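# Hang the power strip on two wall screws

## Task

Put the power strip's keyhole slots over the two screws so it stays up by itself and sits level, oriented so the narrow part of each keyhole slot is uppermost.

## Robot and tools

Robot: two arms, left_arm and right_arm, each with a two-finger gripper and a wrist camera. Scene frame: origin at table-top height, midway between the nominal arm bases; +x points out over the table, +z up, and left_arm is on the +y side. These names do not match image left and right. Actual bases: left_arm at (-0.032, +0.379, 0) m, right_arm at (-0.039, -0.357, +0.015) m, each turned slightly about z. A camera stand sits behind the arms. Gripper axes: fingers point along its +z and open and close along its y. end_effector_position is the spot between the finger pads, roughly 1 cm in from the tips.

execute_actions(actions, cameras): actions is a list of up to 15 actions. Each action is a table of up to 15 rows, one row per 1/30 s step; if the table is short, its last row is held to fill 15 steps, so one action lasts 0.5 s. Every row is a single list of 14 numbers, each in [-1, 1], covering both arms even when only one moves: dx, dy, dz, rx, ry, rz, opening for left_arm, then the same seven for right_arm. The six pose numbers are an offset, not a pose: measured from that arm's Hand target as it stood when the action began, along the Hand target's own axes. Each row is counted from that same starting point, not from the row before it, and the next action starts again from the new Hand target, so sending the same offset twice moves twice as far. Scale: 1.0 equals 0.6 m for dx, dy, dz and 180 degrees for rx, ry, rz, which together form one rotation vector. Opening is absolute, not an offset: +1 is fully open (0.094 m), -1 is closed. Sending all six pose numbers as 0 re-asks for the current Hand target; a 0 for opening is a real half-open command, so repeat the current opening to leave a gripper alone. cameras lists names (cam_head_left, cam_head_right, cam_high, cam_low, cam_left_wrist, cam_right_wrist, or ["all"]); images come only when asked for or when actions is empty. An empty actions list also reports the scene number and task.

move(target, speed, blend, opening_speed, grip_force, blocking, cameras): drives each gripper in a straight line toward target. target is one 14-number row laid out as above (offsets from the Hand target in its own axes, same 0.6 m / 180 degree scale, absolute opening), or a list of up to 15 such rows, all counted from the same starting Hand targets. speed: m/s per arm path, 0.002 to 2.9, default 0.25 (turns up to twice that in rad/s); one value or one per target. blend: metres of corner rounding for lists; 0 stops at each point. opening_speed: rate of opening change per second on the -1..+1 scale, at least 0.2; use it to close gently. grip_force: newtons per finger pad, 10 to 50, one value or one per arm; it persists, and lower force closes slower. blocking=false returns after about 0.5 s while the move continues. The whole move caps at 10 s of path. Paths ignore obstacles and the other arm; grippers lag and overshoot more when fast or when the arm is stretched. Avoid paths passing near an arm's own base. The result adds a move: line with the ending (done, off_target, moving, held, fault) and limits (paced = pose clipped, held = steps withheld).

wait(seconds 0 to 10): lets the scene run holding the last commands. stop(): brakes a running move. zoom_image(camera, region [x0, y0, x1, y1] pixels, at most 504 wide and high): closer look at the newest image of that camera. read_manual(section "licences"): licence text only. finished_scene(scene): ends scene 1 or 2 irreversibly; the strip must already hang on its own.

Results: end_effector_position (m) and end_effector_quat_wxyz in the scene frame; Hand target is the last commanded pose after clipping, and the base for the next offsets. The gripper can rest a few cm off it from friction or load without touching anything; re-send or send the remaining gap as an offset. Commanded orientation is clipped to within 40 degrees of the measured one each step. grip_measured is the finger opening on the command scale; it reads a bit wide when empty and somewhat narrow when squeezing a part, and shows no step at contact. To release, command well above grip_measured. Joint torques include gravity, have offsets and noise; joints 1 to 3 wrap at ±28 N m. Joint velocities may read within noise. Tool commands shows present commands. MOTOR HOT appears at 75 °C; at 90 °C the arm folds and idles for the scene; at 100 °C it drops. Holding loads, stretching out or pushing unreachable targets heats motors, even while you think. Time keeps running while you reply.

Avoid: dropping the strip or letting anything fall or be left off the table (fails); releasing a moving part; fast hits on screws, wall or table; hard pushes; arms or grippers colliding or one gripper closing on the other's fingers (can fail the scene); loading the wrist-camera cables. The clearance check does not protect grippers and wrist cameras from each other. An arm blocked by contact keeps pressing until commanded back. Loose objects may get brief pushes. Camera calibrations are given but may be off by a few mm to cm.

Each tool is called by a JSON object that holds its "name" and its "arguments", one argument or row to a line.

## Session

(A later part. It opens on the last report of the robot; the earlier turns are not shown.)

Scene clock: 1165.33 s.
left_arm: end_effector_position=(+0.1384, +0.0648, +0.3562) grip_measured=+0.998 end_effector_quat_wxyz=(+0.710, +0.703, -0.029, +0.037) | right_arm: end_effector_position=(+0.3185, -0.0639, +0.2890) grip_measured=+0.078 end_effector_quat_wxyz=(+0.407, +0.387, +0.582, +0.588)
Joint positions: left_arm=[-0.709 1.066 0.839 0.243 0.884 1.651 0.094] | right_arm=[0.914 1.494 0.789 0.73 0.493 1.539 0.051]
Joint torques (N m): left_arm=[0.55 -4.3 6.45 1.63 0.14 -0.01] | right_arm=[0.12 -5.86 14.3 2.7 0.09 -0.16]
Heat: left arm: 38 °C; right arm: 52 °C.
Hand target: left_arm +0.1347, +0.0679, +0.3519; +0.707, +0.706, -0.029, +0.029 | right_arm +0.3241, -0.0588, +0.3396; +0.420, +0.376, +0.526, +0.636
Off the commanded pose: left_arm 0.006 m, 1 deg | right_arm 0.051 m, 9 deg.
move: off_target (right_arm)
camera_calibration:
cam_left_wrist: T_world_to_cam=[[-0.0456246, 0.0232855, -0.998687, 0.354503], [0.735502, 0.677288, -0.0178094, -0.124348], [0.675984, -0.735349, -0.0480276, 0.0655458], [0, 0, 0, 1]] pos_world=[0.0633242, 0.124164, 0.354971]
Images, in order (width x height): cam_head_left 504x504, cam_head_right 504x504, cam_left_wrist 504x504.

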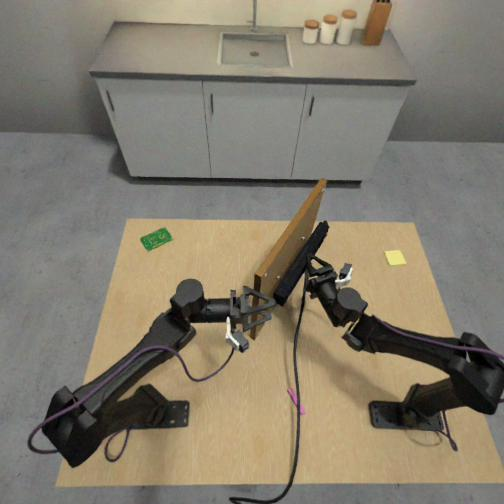

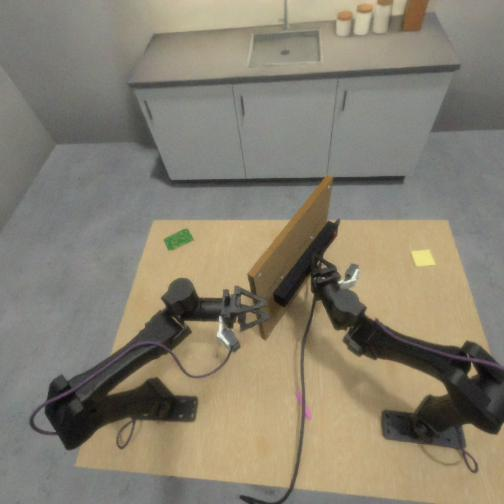

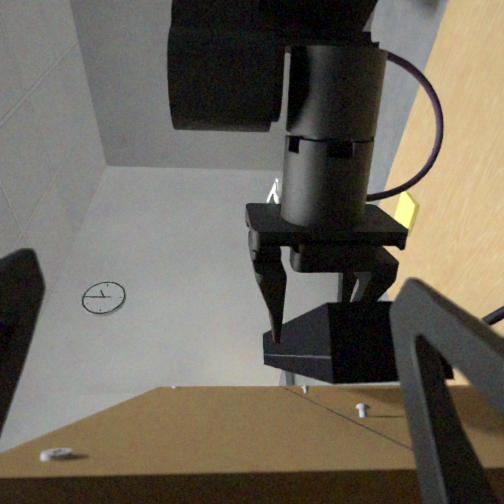

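{"name": "move", "arguments": {
  "target": [0,0,0,0,0,0,1,0.003,-0.0165,-0.001,0,0.0035,0.0005,-0.4],
  "speed": 0.05,
  "cameras": ["cam_left_wrist","cam_head_left","cam_head_right"]
}}

{"name": "zoom_image", "arguments": {
  "camera": "cam_left_wrist",
  "region": [230, 270, 430, 470]
}}

{"name": "zoom_image", "arguments": {
  "camera": "cam_head_left",
  "region": [240, 200, 360, 330]
}}

Scene clock: 1205.40 s.
left_arm: end_effector_position=(+0.1384, +0.0648, +0.3562) grip_measured=+0.998 end_effector_quat_wxyz=(+0.710, +0.703, -0.029, +0.037) | right_arm: end_effector_position=(+0.3193, -0.0581, +0.2841) grip_measured=+0.078 end_effector_quat_wxyz=(+0.402, +0.383, +0.584, +0.592)
Joint positions: left_arm=[-0.709 1.066 0.839 0.243 0.884 1.651 0.094] | right_arm=[0.916 1.519 0.789 0.756 0.48 1.542 0.051]
Joint torques (N m): left_arm=[0.34 -4.36 6.58 1.67 0.16 -0.01] | right_arm=[-0.25 -6.06 12.42 2.84 0.06 -0.16]
Heat: left arm: 38 °C; right arm: 55 °C.
Hand target: left_arm +0.1347, +0.0679, +0.3519; +0.707, +0.706, -0.029, +0.029 | right_arm +0.3242, -0.0563, +0.3297; +0.417, +0.373, +0.528, +0.639
Off the commanded pose: left_arm 0.006 m, 1 deg | right_arm 0.046 m, 9 deg.
move: off_target (right_arm)
camera_calibration:
cam_left_wrist: T_world_to_cam=[[-0.0456246, 0.0232855, -0.998687, 0.354503], [0.735502, 0.677288, -0.0178094, -0.124348], [0.675984, -0.735349, -0.0480276, 0.0655458], [0, 0, 0, 1]] pos_world=[0.0633242, 0.124164, 0.354971]
Images, in order (width x height): cam_head_left 504x504, cam_head_right 504x504, cam_left_wrist 504x504.

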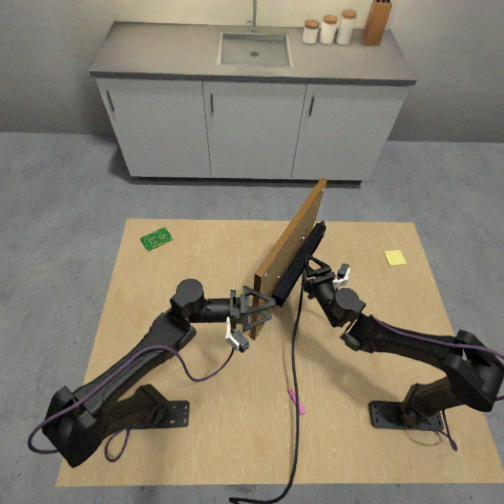

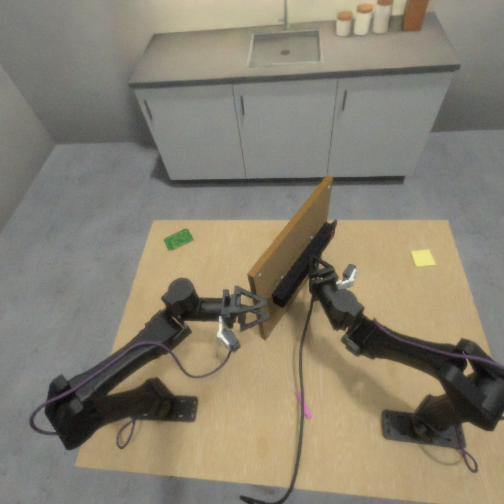

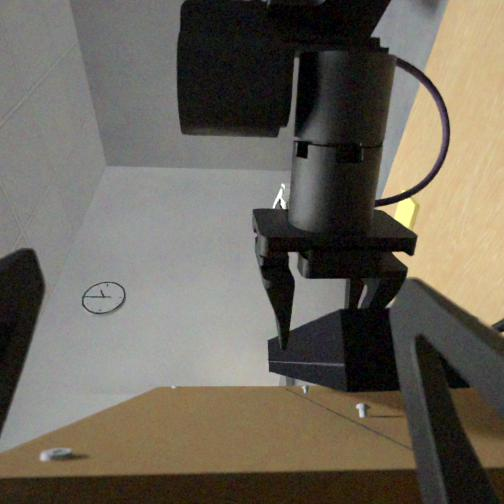

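Scaled by 2.520 from the camera's 504x504 image, which has a finer 720x720 frame.

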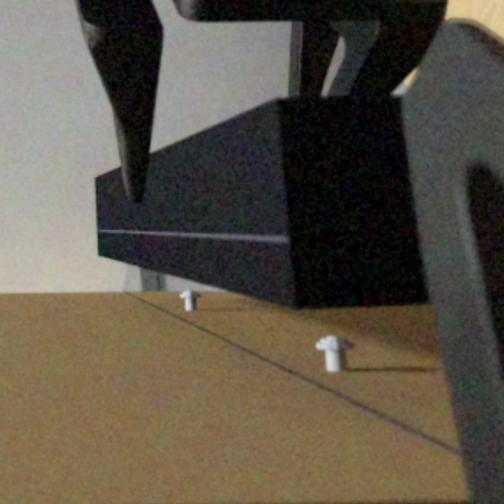

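Scaled by 3.877 from the camera's 504x504 image, which has a finer 720x720 frame.

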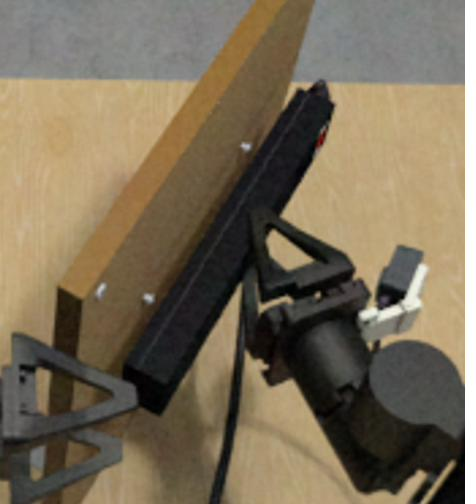

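{"name": "move", "arguments": {
  "target": [0,0,0,0,0,0,1,0.004,-0.009,0.017,0,0,0,-0.4],
  "speed": 0.04,
  "cameras": ["cam_left_wrist","cam_head_left","cam_head_right"]
}}

{"name": "zoom_image", "arguments": {
  "camera": "cam_left_wrist",
  "region": [230, 270, 430, 470]
}}

{"name": "zoom_image", "arguments": {
  "camera": "cam_head_left",
  "region": [240, 200, 360, 330]
}}

{"name": "zoom_image", "arguments": {
  "camera": "cam_head_right",
  "region": [240, 200, 360, 330]
}}

Scene clock: 1233.60 s.
left_arm: end_effector_position=(+0.1384, +0.0648, +0.3562) grip_measured=+0.998 end_effector_quat_wxyz=(+0.710, +0.703, -0.029, +0.037) | right_arm: end_effector_position=(+0.3233, -0.0525, +0.2729) grip_measured=+0.078 end_effector_quat_wxyz=(+0.400, +0.383, +0.591, +0.587)
Joint positions: left_arm=[-0.709 1.066 0.839 0.243 0.884 1.651 0.094] | right_arm=[0.916 1.56 0.795 0.774 0.476 1.544 0.051]
Joint torques (N m): left_arm=[0.55 -4.41 6.52 1.7 0.19 0] | right_arm=[-1.07 -6.26 14.06 2.86 0.02 -0.17]
Heat: left arm: 37 °C; right arm: 57 °C.
Hand target: left_arm +0.1347, +0.0679, +0.3519; +0.707, +0.706, -0.029, +0.029 | right_arm +0.3334, -0.0499, +0.3262; +0.417, +0.373, +0.528, +0.639
Off the commanded pose: left_arm 0.006 m, 1 deg | right_arm 0.054 m, 10 deg.
move: off_target (right_arm)
camera_calibration:
cam_left_wrist: T_world_to_cam=[[-0.0456246, 0.0232855, -0.998687, 0.354503], [0.735502, 0.677288, -0.0178094, -0.124348], [0.675984, -0.735349, -0.0480276, 0.0655458], [0, 0, 0, 1]] pos_world=[0.0633242, 0.124164, 0.354971]
Images, in order (width x height): cam_head_left 504x504, cam_head_right 504x504, cam_left_wrist 504x504.

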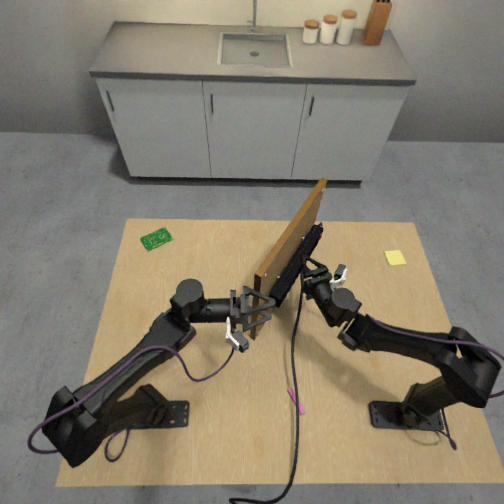

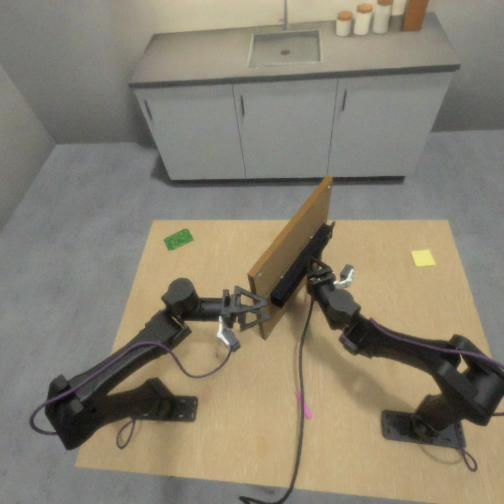

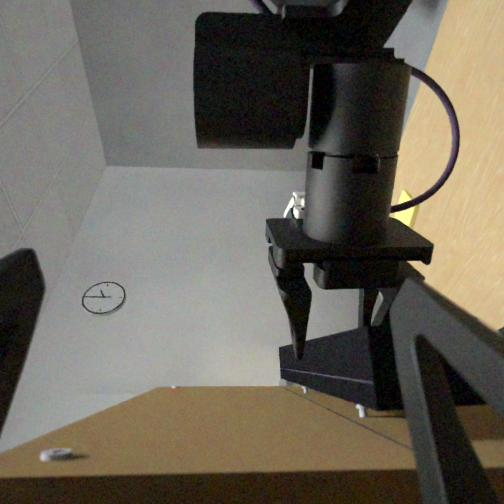

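Scaled by 2.520 from the camera's 504x504 image, which has a finer 720x720 frame.

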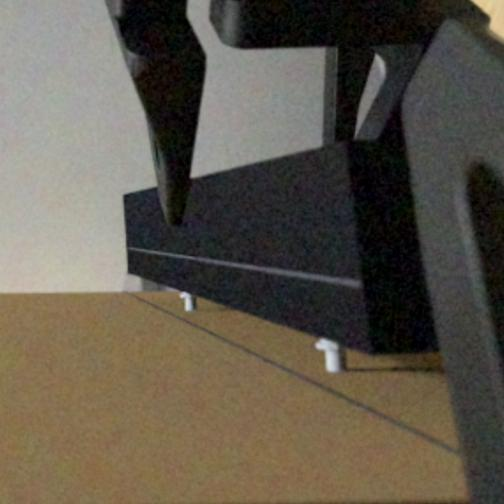

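Scaled by 3.877 from the camera's 504x504 image, which has a finer 720x720 frame.

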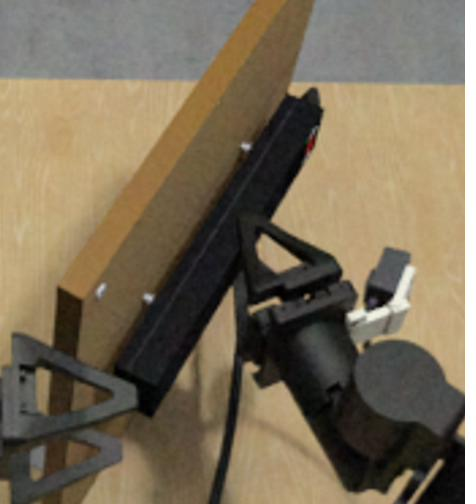

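Scaled by 3.877 from the camera's 504x504 image, which has a finer 720x720 frame.

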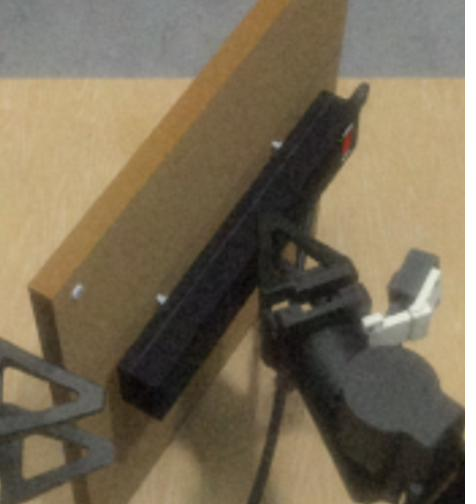

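{"name": "move", "arguments": {
  "target": [0,0,0,0,0,0,1,-0.013,0.0135,0.0047,0,0,0,-0.4],
  "speed": 0.04,
  "cameras": ["cam_left_wrist","cam_head_left","cam_head_right"]
}}

{"name": "zoom_image", "arguments": {
  "camera": "cam_left_wrist",
  "region": [230, 270, 430, 470]
}}

{"name": "zoom_image", "arguments": {
  "camera": "cam_head_left",
  "region": [240, 200, 360, 330]
}}

{"name": "zoom_image", "arguments": {
  "camera": "cam_head_right",
  "region": [240, 200, 360, 330]
}}

Scene clock: 1266.03 s.
left_arm: end_effector_position=(+0.1384, +0.0648, +0.3562) grip_measured=+0.998 end_effector_quat_wxyz=(+0.710, +0.703, -0.029, +0.037) | right_arm: end_effector_position=(+0.3286, -0.0546, +0.2780) grip_measured=+0.078 end_effector_quat_wxyz=(+0.398, +0.382, +0.587, +0.592)
Joint positions: left_arm=[-0.709 1.066 0.839 0.243 0.884 1.651 0.094] | right_arm=[0.896 1.56 0.807 0.771 0.452 1.547 0.051]
Joint torques (N m): left_arm=[0.59 -4.23 6.64 1.72 0.21 0.01] | right_arm=[-1.58 -8.03 14.23 2.56 0.04 -0.17]
Heat: left arm: 37 °C; right arm: 58 °C.
Hand target: left_arm +0.1347, +0.0679, +0.3519; +0.707, +0.706, -0.029, +0.029 | right_arm +0.3378, -0.0569, +0.3342; +0.417, +0.373, +0.528, +0.638
Off the commanded pose: left_arm 0.006 m, 1 deg | right_arm 0.057 m, 9 deg.
move: off_target (right_arm)
camera_calibration:
cam_left_wrist: T_world_to_cam=[[-0.0456246, 0.0232855, -0.998687, 0.354503], [0.735502, 0.677288, -0.0178094, -0.124348], [0.675984, -0.735349, -0.0480276, 0.0655458], [0, 0, 0, 1]] pos_world=[0.0633242, 0.124164, 0.354971]
Images, in order (width x height): cam_head_left 504x504, cam_head_right 504x504, cam_left_wrist 504x504.

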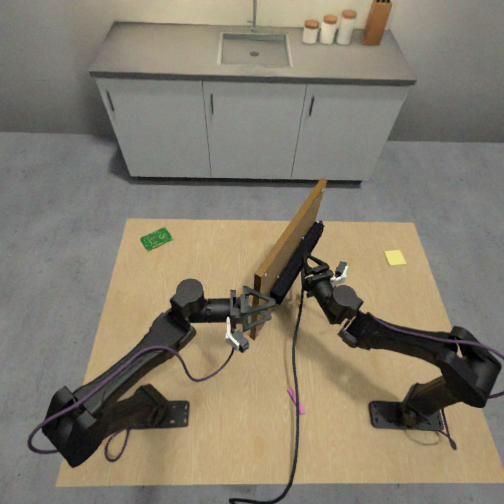

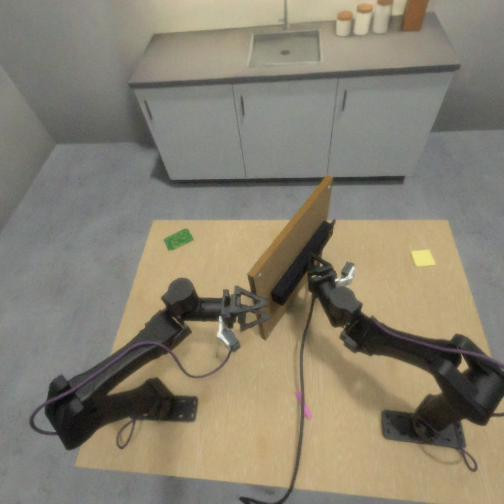

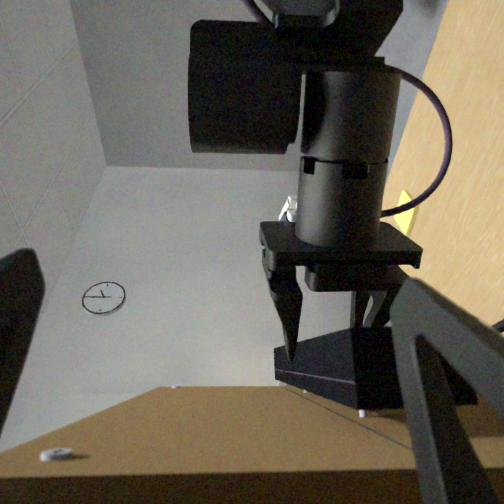

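Scaled by 2.520 from the camera's 504x504 image, which has a finer 720x720 frame.

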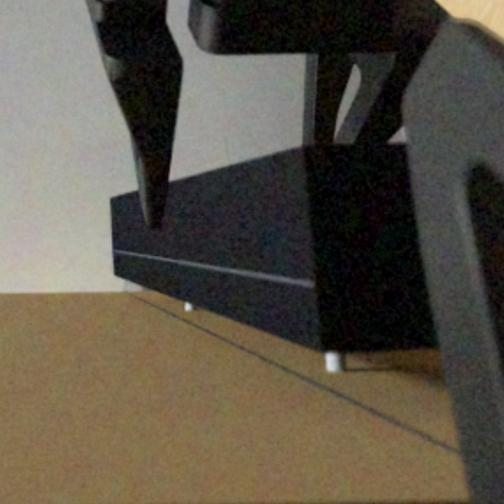

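Scaled by 3.877 from the camera's 504x504 image, which has a finer 720x720 frame.

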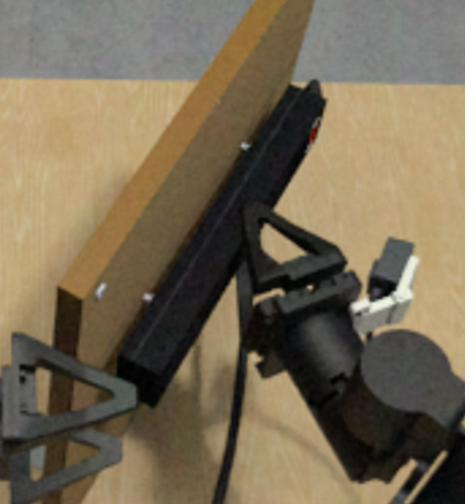

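Scaled by 3.877 from the camera's 504x504 image, which has a finer 720x720 frame.

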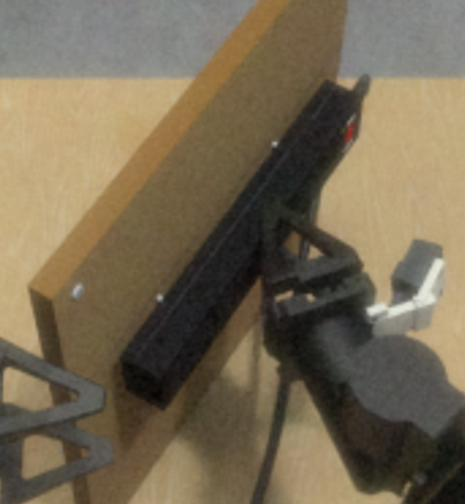

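{"name": "move", "arguments": {
  "target": [0,0,0,0,0,0,1,0.0077,0.0053,0.0167,0,0,0,-0.4],
  "speed": 0.03,
  "cameras": ["cam_left_wrist","cam_head_left","cam_head_right"]
}}

{"name": "zoom_image", "arguments": {
  "camera": "cam_left_wrist",
  "region": [230, 270, 430, 470]
}}

{"name": "zoom_image", "arguments": {
  "camera": "cam_head_left",
  "region": [240, 200, 360, 330]
}}

{"name": "zoom_image", "arguments": {
  "camera": "cam_head_right",
  "region": [240, 200, 360, 330]
}}

Scene clock: 1289.97 s.
left_arm: end_effector_position=(+0.1384, +0.0648, +0.3562) grip_measured=+0.998 end_effector_quat_wxyz=(+0.710, +0.703, -0.029, +0.037) | right_arm: end_effector_position=(+0.3320, -0.0514, +0.2890) grip_measured=+0.078 end_effector_quat_wxyz=(+0.399, +0.383, +0.583, +0.596)
Joint positions: left_arm=[-0.709 1.066 0.839 0.243 0.884 1.651 0.094] | right_arm=[0.896 1.561 0.846 0.745 0.454 1.549 0.051]
Joint torques (N m): left_arm=[0.43 -4.26 6.58 1.66 0.23 -0.01] | right_arm=[-1.57 -5.83 15.45 2.6 -0.01 -0.18]
Heat: left arm: 37 °C; right arm: 59 °C.
Hand target: left_arm +0.1347, +0.0679, +0.3519; +0.707, +0.706, -0.029, +0.029 | right_arm +0.3448, -0.0493, +0.3391; +0.417, +0.373, +0.528, +0.638
Off the commanded pose: left_arm 0.006 m, 1 deg | right_arm 0.052 m, 8 deg.
move: off_target (right_arm)
camera_calibration:
cam_left_wrist: T_world_to_cam=[[-0.0456246, 0.0232855, -0.998687, 0.354503], [0.735502, 0.677288, -0.0178094, -0.124348], [0.675984, -0.735349, -0.0480276, 0.0655458], [0, 0, 0, 1]] pos_world=[0.0633242, 0.124164, 0.354971]
Images, in order (width x height): cam_head_left 504x504, cam_head_right 504x504, cam_left_wrist 504x504.

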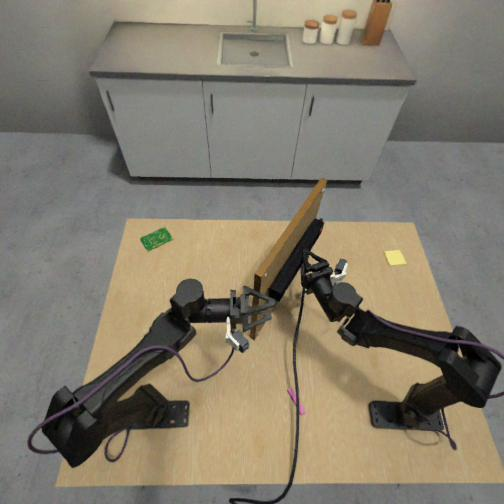

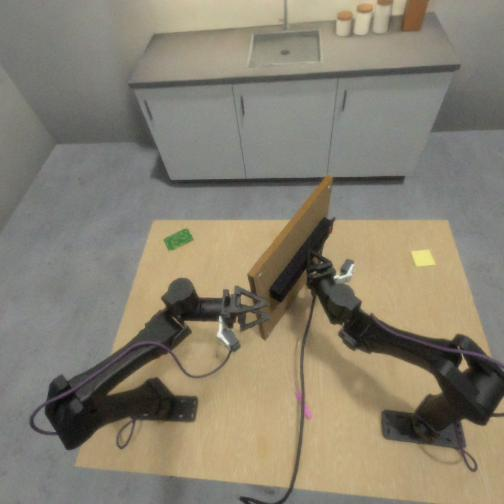

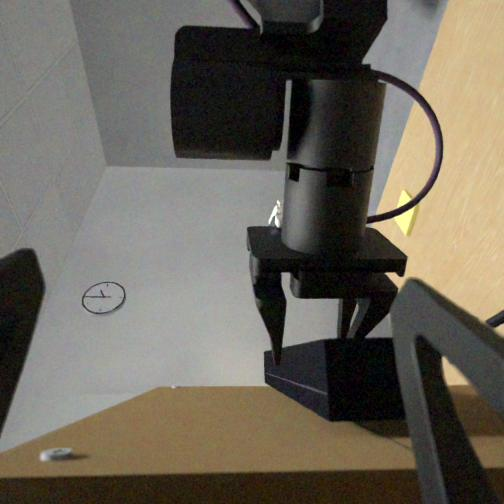

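Scaled by 2.520 from the camera's 504x504 image, which has a finer 720x720 frame.

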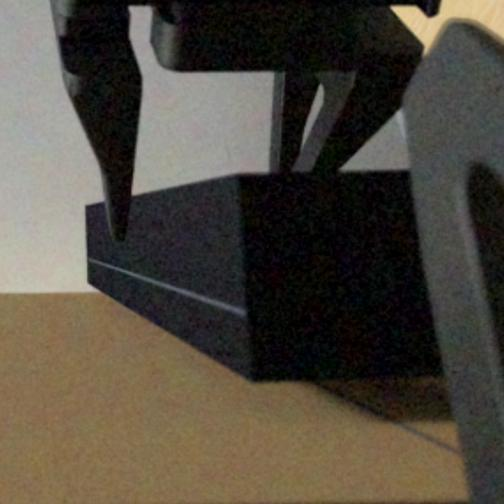

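Scaled by 3.877 from the camera's 504x504 image, which has a finer 720x720 frame.

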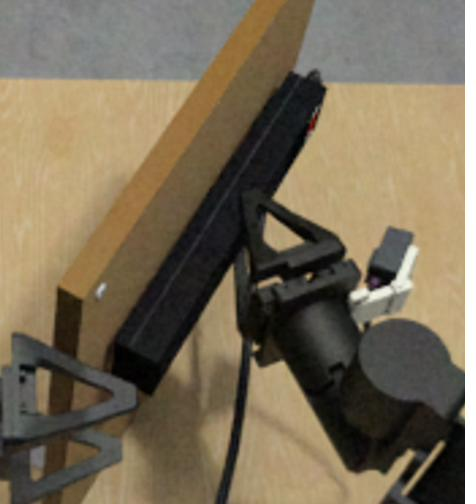

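Scaled by 3.877 from the camera's 504x504 image, which has a finer 720x720 frame.

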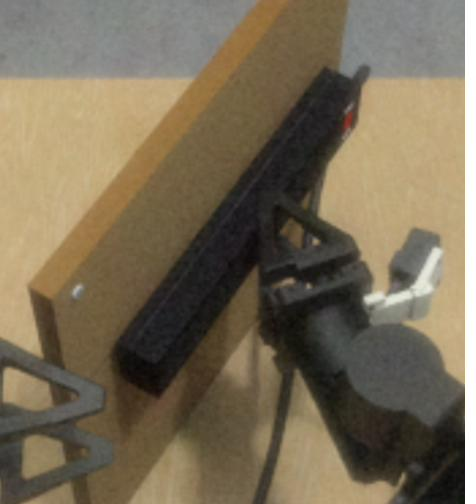

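{"name": "move", "arguments": {
  "target": [0,0,0,0,0,0,1,0.0,-0.013,-0.005,0,0,0,-0.4],
  "speed": 0.03,
  "cameras": ["cam_left_wrist","cam_head_left"]
}}

{"name": "zoom_image", "arguments": {
  "camera": "cam_left_wrist",
  "region": [230, 270, 430, 470]
}}

{"name": "zoom_image", "arguments": {
  "camera": "cam_head_left",
  "region": [240, 200, 360, 330]
}}

Scene clock: 1301.03 s.
left_arm: end_effector_position=(+0.1384, +0.0648, +0.3562) grip_measured=+0.998 end_effector_quat_wxyz=(+0.710, +0.703, -0.029, +0.037) | right_arm: end_effector_position=(+0.3330, -0.0519, +0.2881) grip_measured=+0.078 end_effector_quat_wxyz=(+0.401, +0.385, +0.581, +0.595)
Joint positions: left_arm=[-0.709 1.066 0.839 0.243 0.884 1.651 0.094] | right_arm=[0.896 1.566 0.846 0.752 0.461 1.55 0.051]
Joint torques (N m): left_arm=[0.59 -4.56 6.84 1.7 0.21 -0.01] | right_arm=[-1.31 -5.33 13.41 2.81 -0.06 -0.18]
Heat: left arm: 36 °C; right arm: 61 °C.
Hand target: left_arm +0.1347, +0.0679, +0.3519; +0.707, +0.706, -0.029, +0.029 | right_arm +0.3431, -0.0497, +0.3309; +0.417, +0.373, +0.528, +0.638
Off the commanded pose: left_arm 0.006 m, 1 deg | right_arm 0.044 m, 8 deg.
move: off_target (right_arm)
camera_calibration:
cam_left_wrist: T_world_to_cam=[[-0.0456246, 0.0232855, -0.998687, 0.354503], [0.735502, 0.677288, -0.0178094, -0.124348], [0.675984, -0.735349, -0.0480276, 0.0655458], [0, 0, 0, 1]] pos_world=[0.0633242, 0.124164, 0.354971]
Images, in order (width x height): cam_head_left 504x504, cam_left_wrist 504x504.

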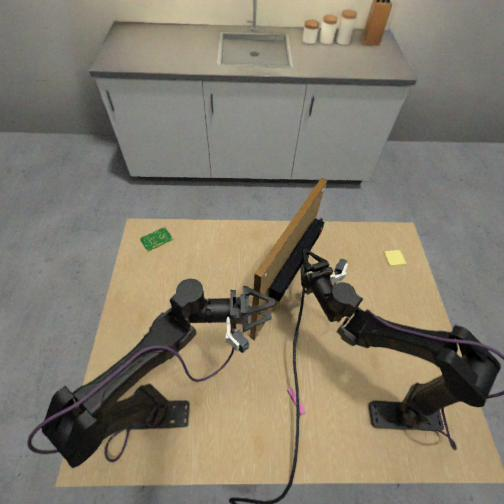

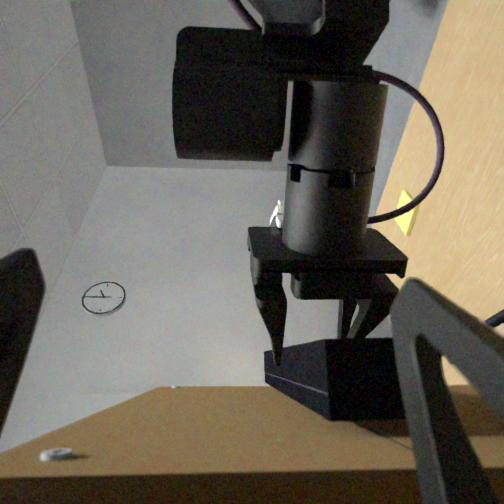

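Scaled by 2.520 from the camera's 504x504 image, which has a finer 720x720 frame.

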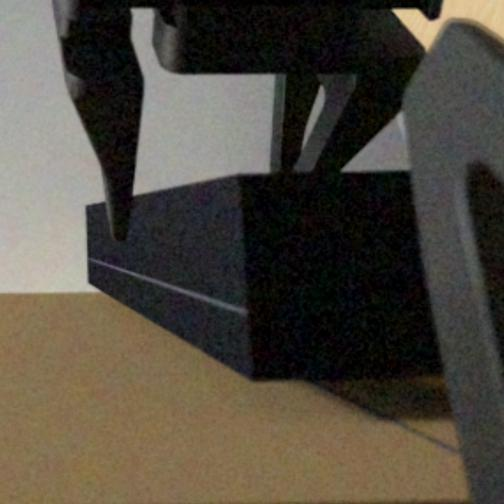

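Scaled by 3.877 from the camera's 504x504 image, which has a finer 720x720 frame.

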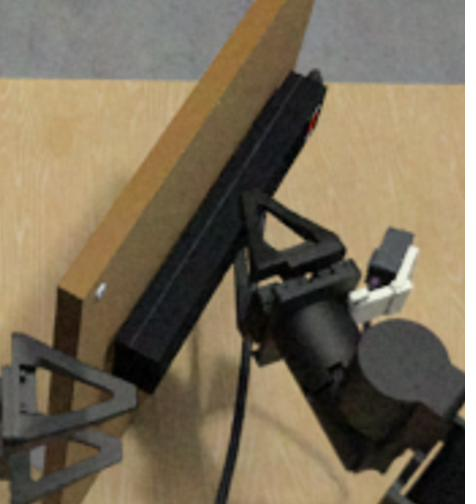

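{"name": "move", "arguments": {
  "target": [0,0,0,0,0,0,1,0.0,-0.009,-0.008,0,0,0,-0.4],
  "speed": 0.03,
  "cameras": ["cam_left_wrist","cam_head_left"]
}}

{"name": "zoom_image", "arguments": {
  "camera": "cam_left_wrist",
  "region": [230, 270, 430, 470]
}}

{"name": "zoom_image", "arguments": {
  "camera": "cam_head_left",
  "region": [240, 200, 360, 330]
}}

Scene clock: 1309.13 s.
left_arm: end_effector_position=(+0.1384, +0.0648, +0.3562) grip_measured=+0.998 end_effector_quat_wxyz=(+0.710, +0.703, -0.029, +0.037) | right_arm: end_effector_position=(+0.3333, -0.0521, +0.2886) grip_measured=+0.078 end_effector_quat_wxyz=(+0.401, +0.386, +0.579, +0.596)
Joint positions: left_arm=[-0.709 1.066 0.839 0.243 0.884 1.651 0.094] | right_arm=[0.896 1.568 0.846 0.757 0.462 1.55 0.051]
Joint torques (N m): left_arm=[0.68 -4.27 6.69 1.66 0.18 -0.03] | right_arm=[-0.77 -5.31 11.19 2.97 -0.02 -0.18]
Heat: left arm: 36 °C; right arm: 60 °C.
Hand target: left_arm +0.1347, +0.0679, +0.3519; +0.707, +0.706, -0.029, +0.029 | right_arm +0.3395, -0.0509, +0.3249; +0.417, +0.373, +0.528, +0.638
Off the commanded pose: left_arm 0.006 m, 1 deg | right_arm 0.037 m, 8 deg.
move: off_target (right_arm)
camera_calibration:
cam_left_wrist: T_world_to_cam=[[-0.0456246, 0.0232855, -0.998687, 0.354503], [0.735502, 0.677288, -0.0178094, -0.124348], [0.675984, -0.735349, -0.0480276, 0.0655458], [0, 0, 0, 1]] pos_world=[0.0633242, 0.124164, 0.354971]
Images, in order (width x height): cam_head_left 504x504, cam_left_wrist 504x504.

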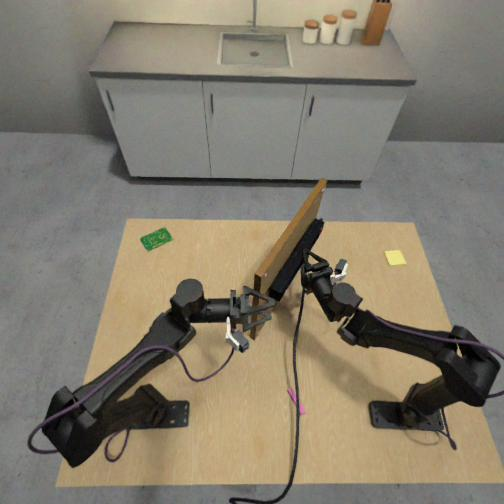

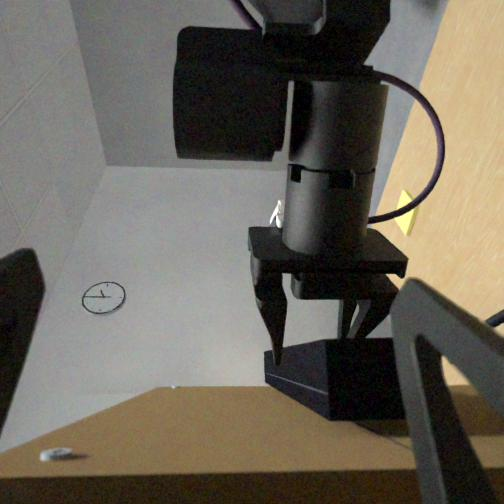

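Scaled by 2.520 from the camera's 504x504 image, which has a finer 720x720 frame.

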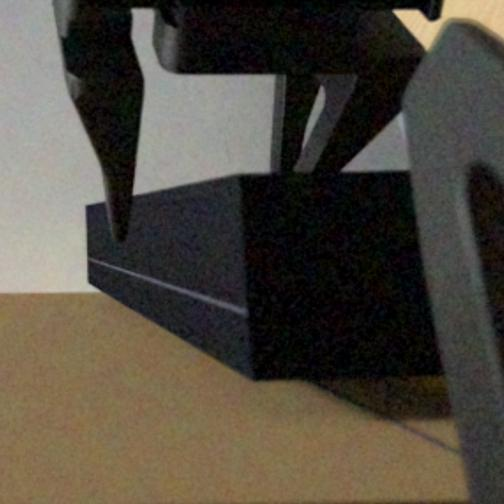

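Scaled by 3.877 from the camera's 504x504 image, which has a finer 720x720 frame.

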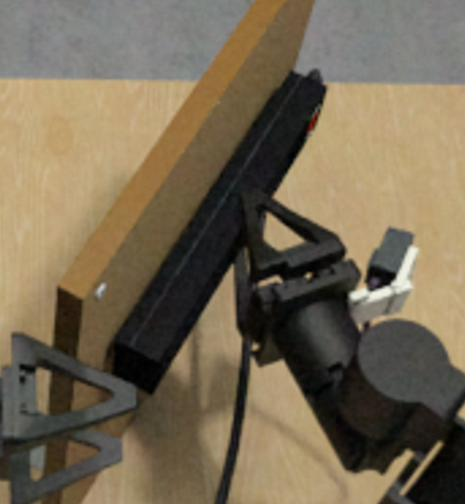

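{"name": "move", "arguments": {
  "target": [0,0,0,0,0,0,1,0.0,-0.009,-0.006,0,0,0,-0.4],
  "speed": 0.03,
  "cameras": ["cam_left_wrist","cam_head_left","cam_head_right"]
}}

{"name": "zoom_image", "arguments": {
  "camera": "cam_left_wrist",
  "region": [230, 270, 430, 470]
}}

{"name": "zoom_image", "arguments": {
  "camera": "cam_head_left",
  "region": [240, 200, 360, 330]
}}

Scene clock: 1318.27 s.
left_arm: end_effector_position=(+0.1384, +0.0648, +0.3562) grip_measured=+0.998 end_effector_quat_wxyz=(+0.710, +0.703, -0.029, +0.037) | right_arm: end_effector_position=(+0.3332, -0.0523, +0.2883) grip_measured=+0.078 end_effector_quat_wxyz=(+0.401, +0.386, +0.574, +0.600)
Joint positions: left_arm=[-0.709 1.066 0.839 0.243 0.884 1.651 0.094] | right_arm=[0.896 1.574 0.838 0.784 0.463 1.552 0.051]
Joint torques (N m): left_arm=[0.62 -4.48 6.78 1.65 0.22 0.01] | right_arm=[-0.38 -5.44 10.03 2.95 0.01 -0.2]
Heat: left arm: 36 °C; right arm: 61 °C.
Hand target: left_arm +0.1347, +0.0679, +0.3519; +0.707, +0.706, -0.029, +0.029 | right_arm +0.3369, -0.0517, +0.3190; +0.417, +0.373, +0.528, +0.639
Off the commanded pose: left_arm 0.006 m, 1 deg | right_arm 0.031 m, 7 deg.
move: off_target (right_arm)
camera_calibration:
cam_left_wrist: T_world_to_cam=[[-0.0456246, 0.0232855, -0.998687, 0.354503], [0.735502, 0.677288, -0.0178094, -0.124348], [0.675984, -0.735349, -0.0480276, 0.0655458], [0, 0, 0, 1]] pos_world=[0.0633242, 0.124164, 0.354971]
Images, in order (width x height): cam_head_left 504x504, cam_head_right 504x504, cam_left_wrist 504x504.

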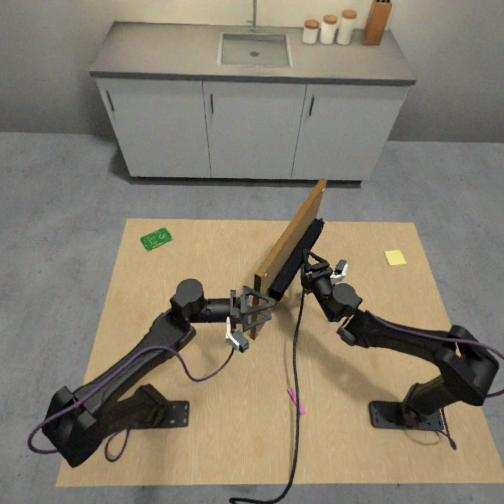

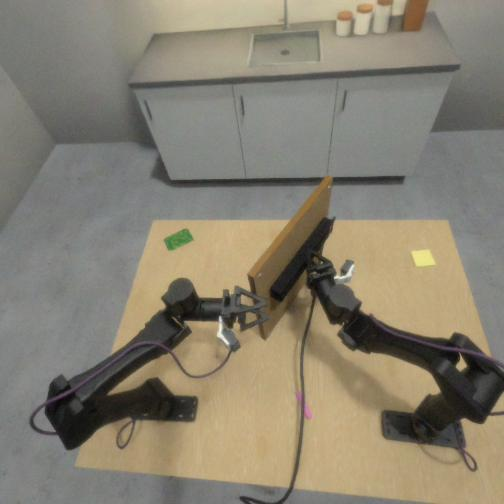

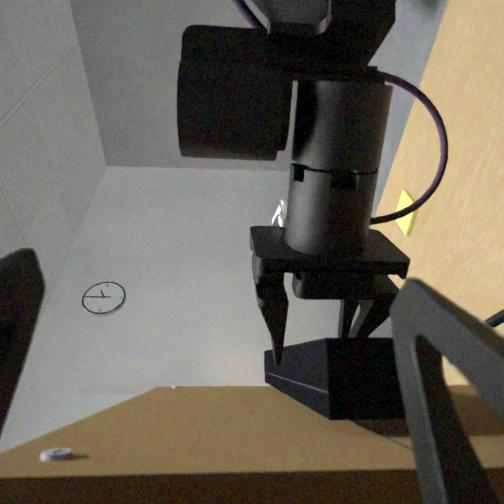

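Scaled by 2.520 from the camera's 504x504 image, which has a finer 720x720 frame.

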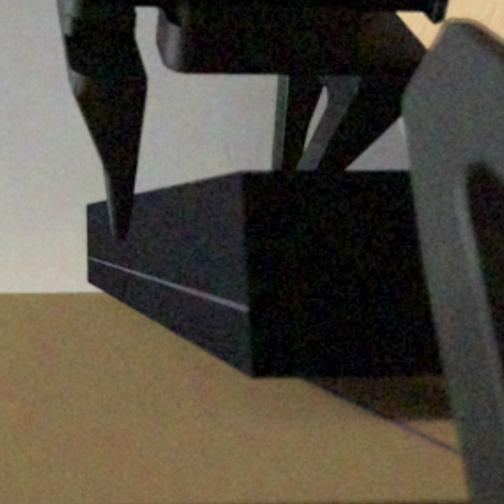

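Scaled by 3.877 from the camera's 504x504 image, which has a finer 720x720 frame.

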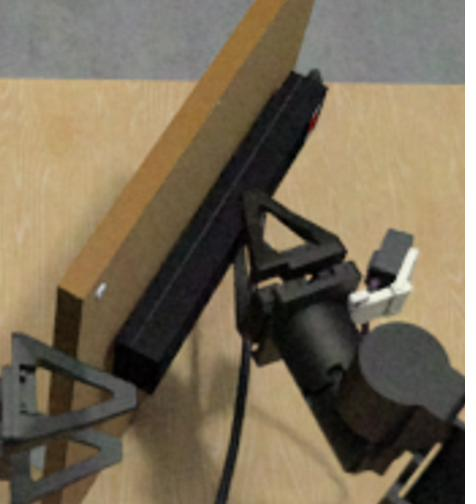

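{"name": "move", "arguments": {
  "target": [
    [0,0,0,0,0,0,1,0.0,0.014,0.005,0,0,0,-0.4],
    [0,0,0,0,0,0,1,0.006,0.012,0.018,0,0,0,-0.4]
  ],
  "speed": 0.03,
  "cameras": ["cam_left_wrist","cam_head_left","cam_head_right"]
}}

{"name": "zoom_image", "arguments": {
  "camera": "cam_left_wrist",
  "region": [230, 270, 430, 470]
}}

{"name": "zoom_image", "arguments": {
  "camera": "cam_head_left",
  "region": [240, 200, 360, 330]
}}

Scene clock: 1328.13 s.
left_arm: end_effector_position=(+0.1384, +0.0648, +0.3562) grip_measured=+0.998 end_effector_quat_wxyz=(+0.710, +0.703, -0.029, +0.037) | right_arm: end_effector_position=(+0.3335, -0.0522, +0.2872) grip_measured=+0.078 end_effector_quat_wxyz=(+0.402, +0.387, +0.574, +0.599)
Joint positions: left_arm=[-0.709 1.066 0.839 0.243 0.884 1.651 0.094] | right_arm=[0.897 1.578 0.838 0.787 0.469 1.552 0.051]
Joint torques (N m): left_arm=[0.49 -4.25 6.69 1.66 0.23 0.02] | right_arm=[-0.81 -4.52 14.87 2.63 -0.08 -0.22]
Heat: left arm: 36 °C; right arm: 63 °C.
Hand target: left_arm +0.1347, +0.0679, +0.3519; +0.707, +0.706, -0.029, +0.029 | right_arm +0.3445, -0.0452, +0.3279; +0.417, +0.373, +0.528, +0.638
Off the commanded pose: left_arm 0.006 m, 1 deg | right_arm 0.043 m, 7 deg.
move: off_target (right_arm)
camera_calibration:
cam_left_wrist: T_world_to_cam=[[-0.0456246, 0.0232855, -0.998687, 0.354503], [0.735502, 0.677288, -0.0178094, -0.124348], [0.675984, -0.735349, -0.0480276, 0.0655458], [0, 0, 0, 1]] pos_world=[0.0633242, 0.124164, 0.354971]
Images, in order (width x height): cam_head_left 504x504, cam_head_right 504x504, cam_left_wrist 504x504.

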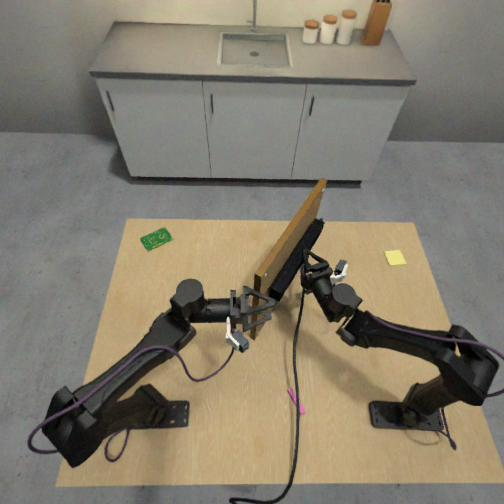

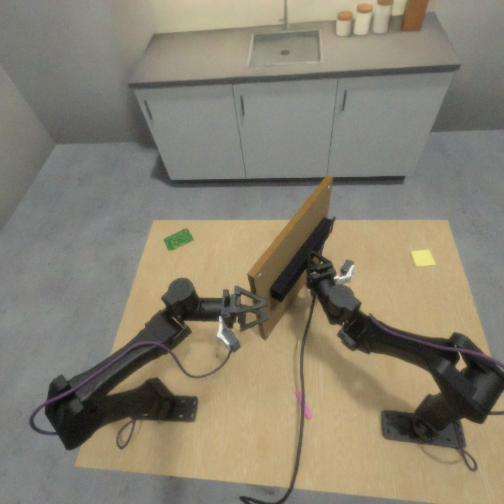

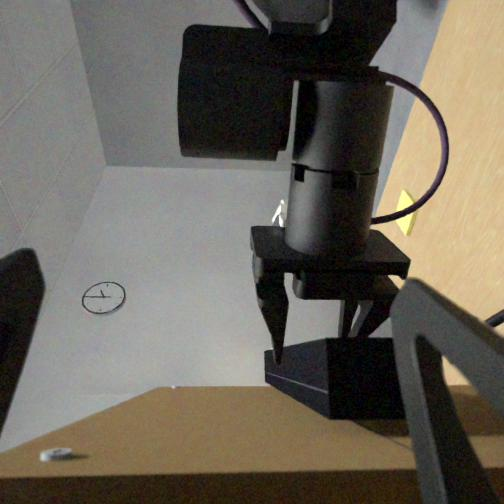

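Scaled by 2.520 from the camera's 504x504 image, which has a finer 720x720 frame.

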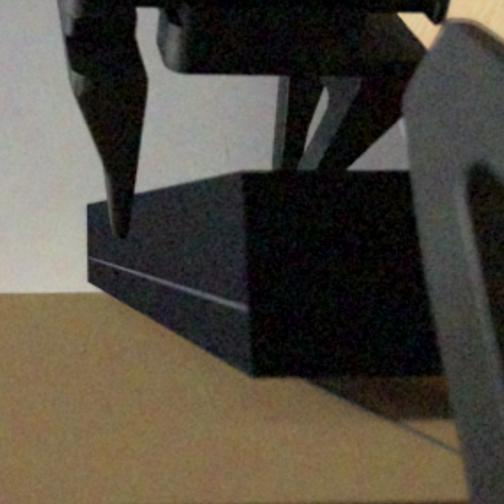

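Scaled by 3.877 from the camera's 504x504 image, which has a finer 720x720 frame.

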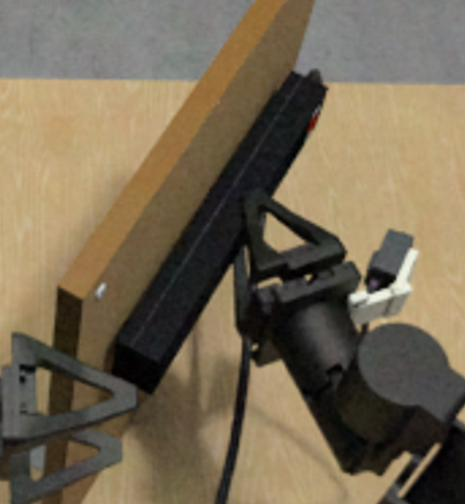

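{"name": "move", "arguments": {
  "target": [0,0,0,0,0,0,1,-0.016,-0.013,-0.0217,0,0,0,-0.4],
  "speed": 0.03,
  "cameras": ["cam_left_wrist","cam_head_left","cam_head_right"]
}}

{"name": "zoom_image", "arguments": {
  "camera": "cam_left_wrist",
  "region": [230, 270, 430, 470]
}}

{"name": "zoom_image", "arguments": {
  "camera": "cam_head_left",
  "region": [240, 200, 360, 330]
}}

{"name": "zoom_image", "arguments": {
  "camera": "cam_head_right",
  "region": [240, 200, 360, 330]
}}

Scene clock: 1338.40 s.
left_arm: end_effector_position=(+0.1384, +0.0648, +0.3562) grip_measured=+0.998 end_effector_quat_wxyz=(+0.710, +0.703, -0.029, +0.037) | right_arm: end_effector_position=(+0.3331, -0.0531, +0.2877) grip_measured=+0.078 end_effector_quat_wxyz=(+0.402, +0.386, +0.570, +0.603)
Joint positions: left_arm=[-0.709 1.066 0.839 0.243 0.884 1.651 0.094] | right_arm=[0.895 1.578 0.83 0.805 0.463 1.553 0.051]
Joint torques (N m): left_arm=[0.57 -4.46 6.76 1.71 0.17 -0.02] | right_arm=[-1.69 -6.58 8.99 2.81 -0.11 -0.21]
Heat: left arm: 36 °C; right arm: 64 °C.
Hand target: left_arm +0.1347, +0.0679, +0.3519; +0.707, +0.706, -0.029, +0.029 | right_arm +0.3372, -0.0581, +0.3178; +0.417, +0.373, +0.528, +0.639
Off the commanded pose: left_arm 0.006 m, 1 deg | right_arm 0.031 m, 7 deg.
move: off_target (right_arm)
camera_calibration:
cam_left_wrist: T_world_to_cam=[[-0.0456246, 0.0232855, -0.998687, 0.354503], [0.735502, 0.677288, -0.0178094, -0.124348], [0.675984, -0.735349, -0.0480276, 0.0655458], [0, 0, 0, 1]] pos_world=[0.0633242, 0.124164, 0.354971]
Images, in order (width x height): cam_head_left 504x504, cam_head_right 504x504, cam_left_wrist 504x504.

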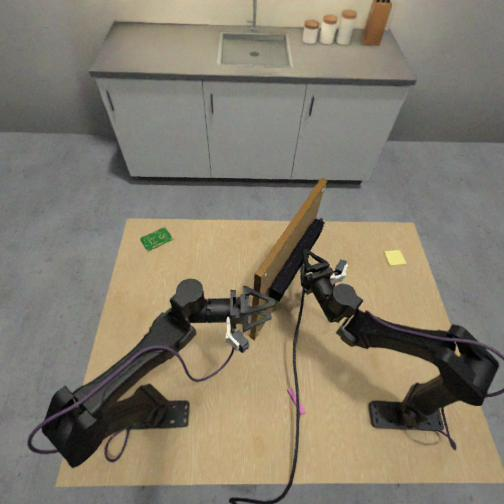

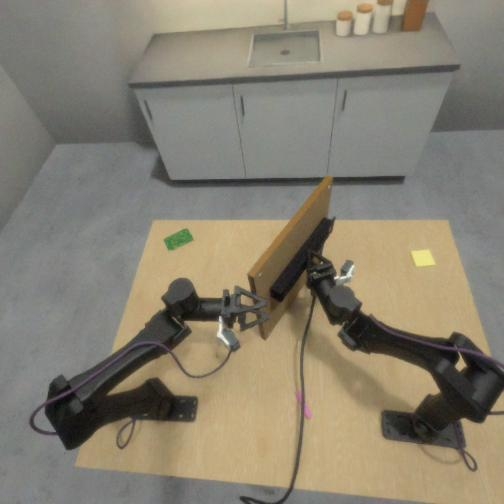

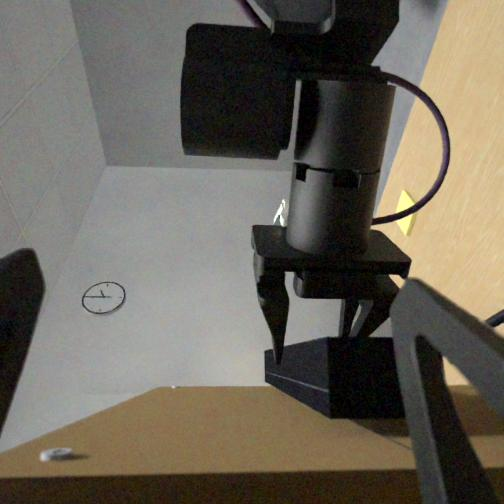

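Scaled by 2.520 from the camera's 504x504 image, which has a finer 720x720 frame.

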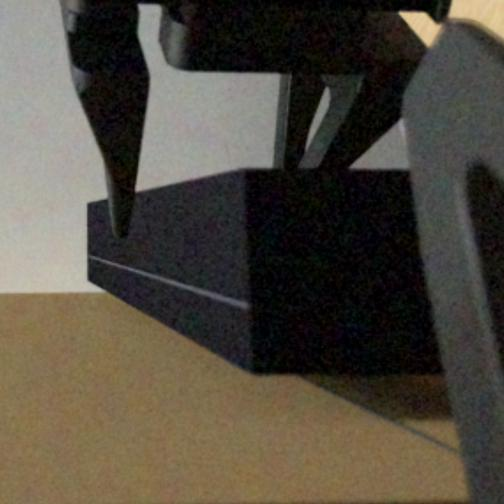

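Scaled by 3.877 from the camera's 504x504 image, which has a finer 720x720 frame.

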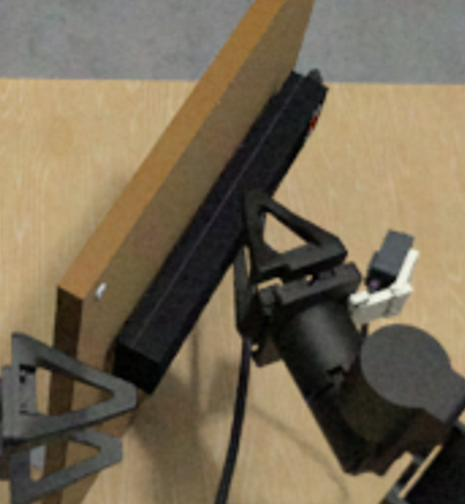

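Scaled by 3.877 from the camera's 504x504 image, which has a finer 720x720 frame.

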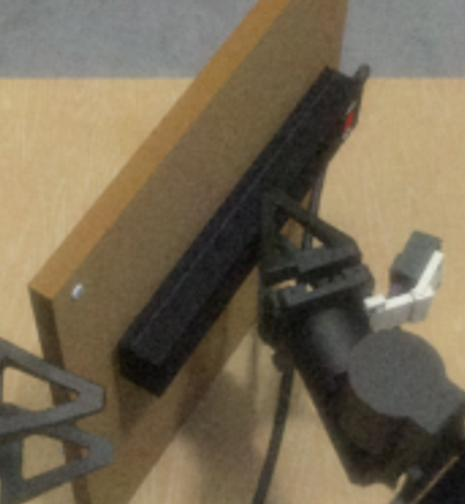

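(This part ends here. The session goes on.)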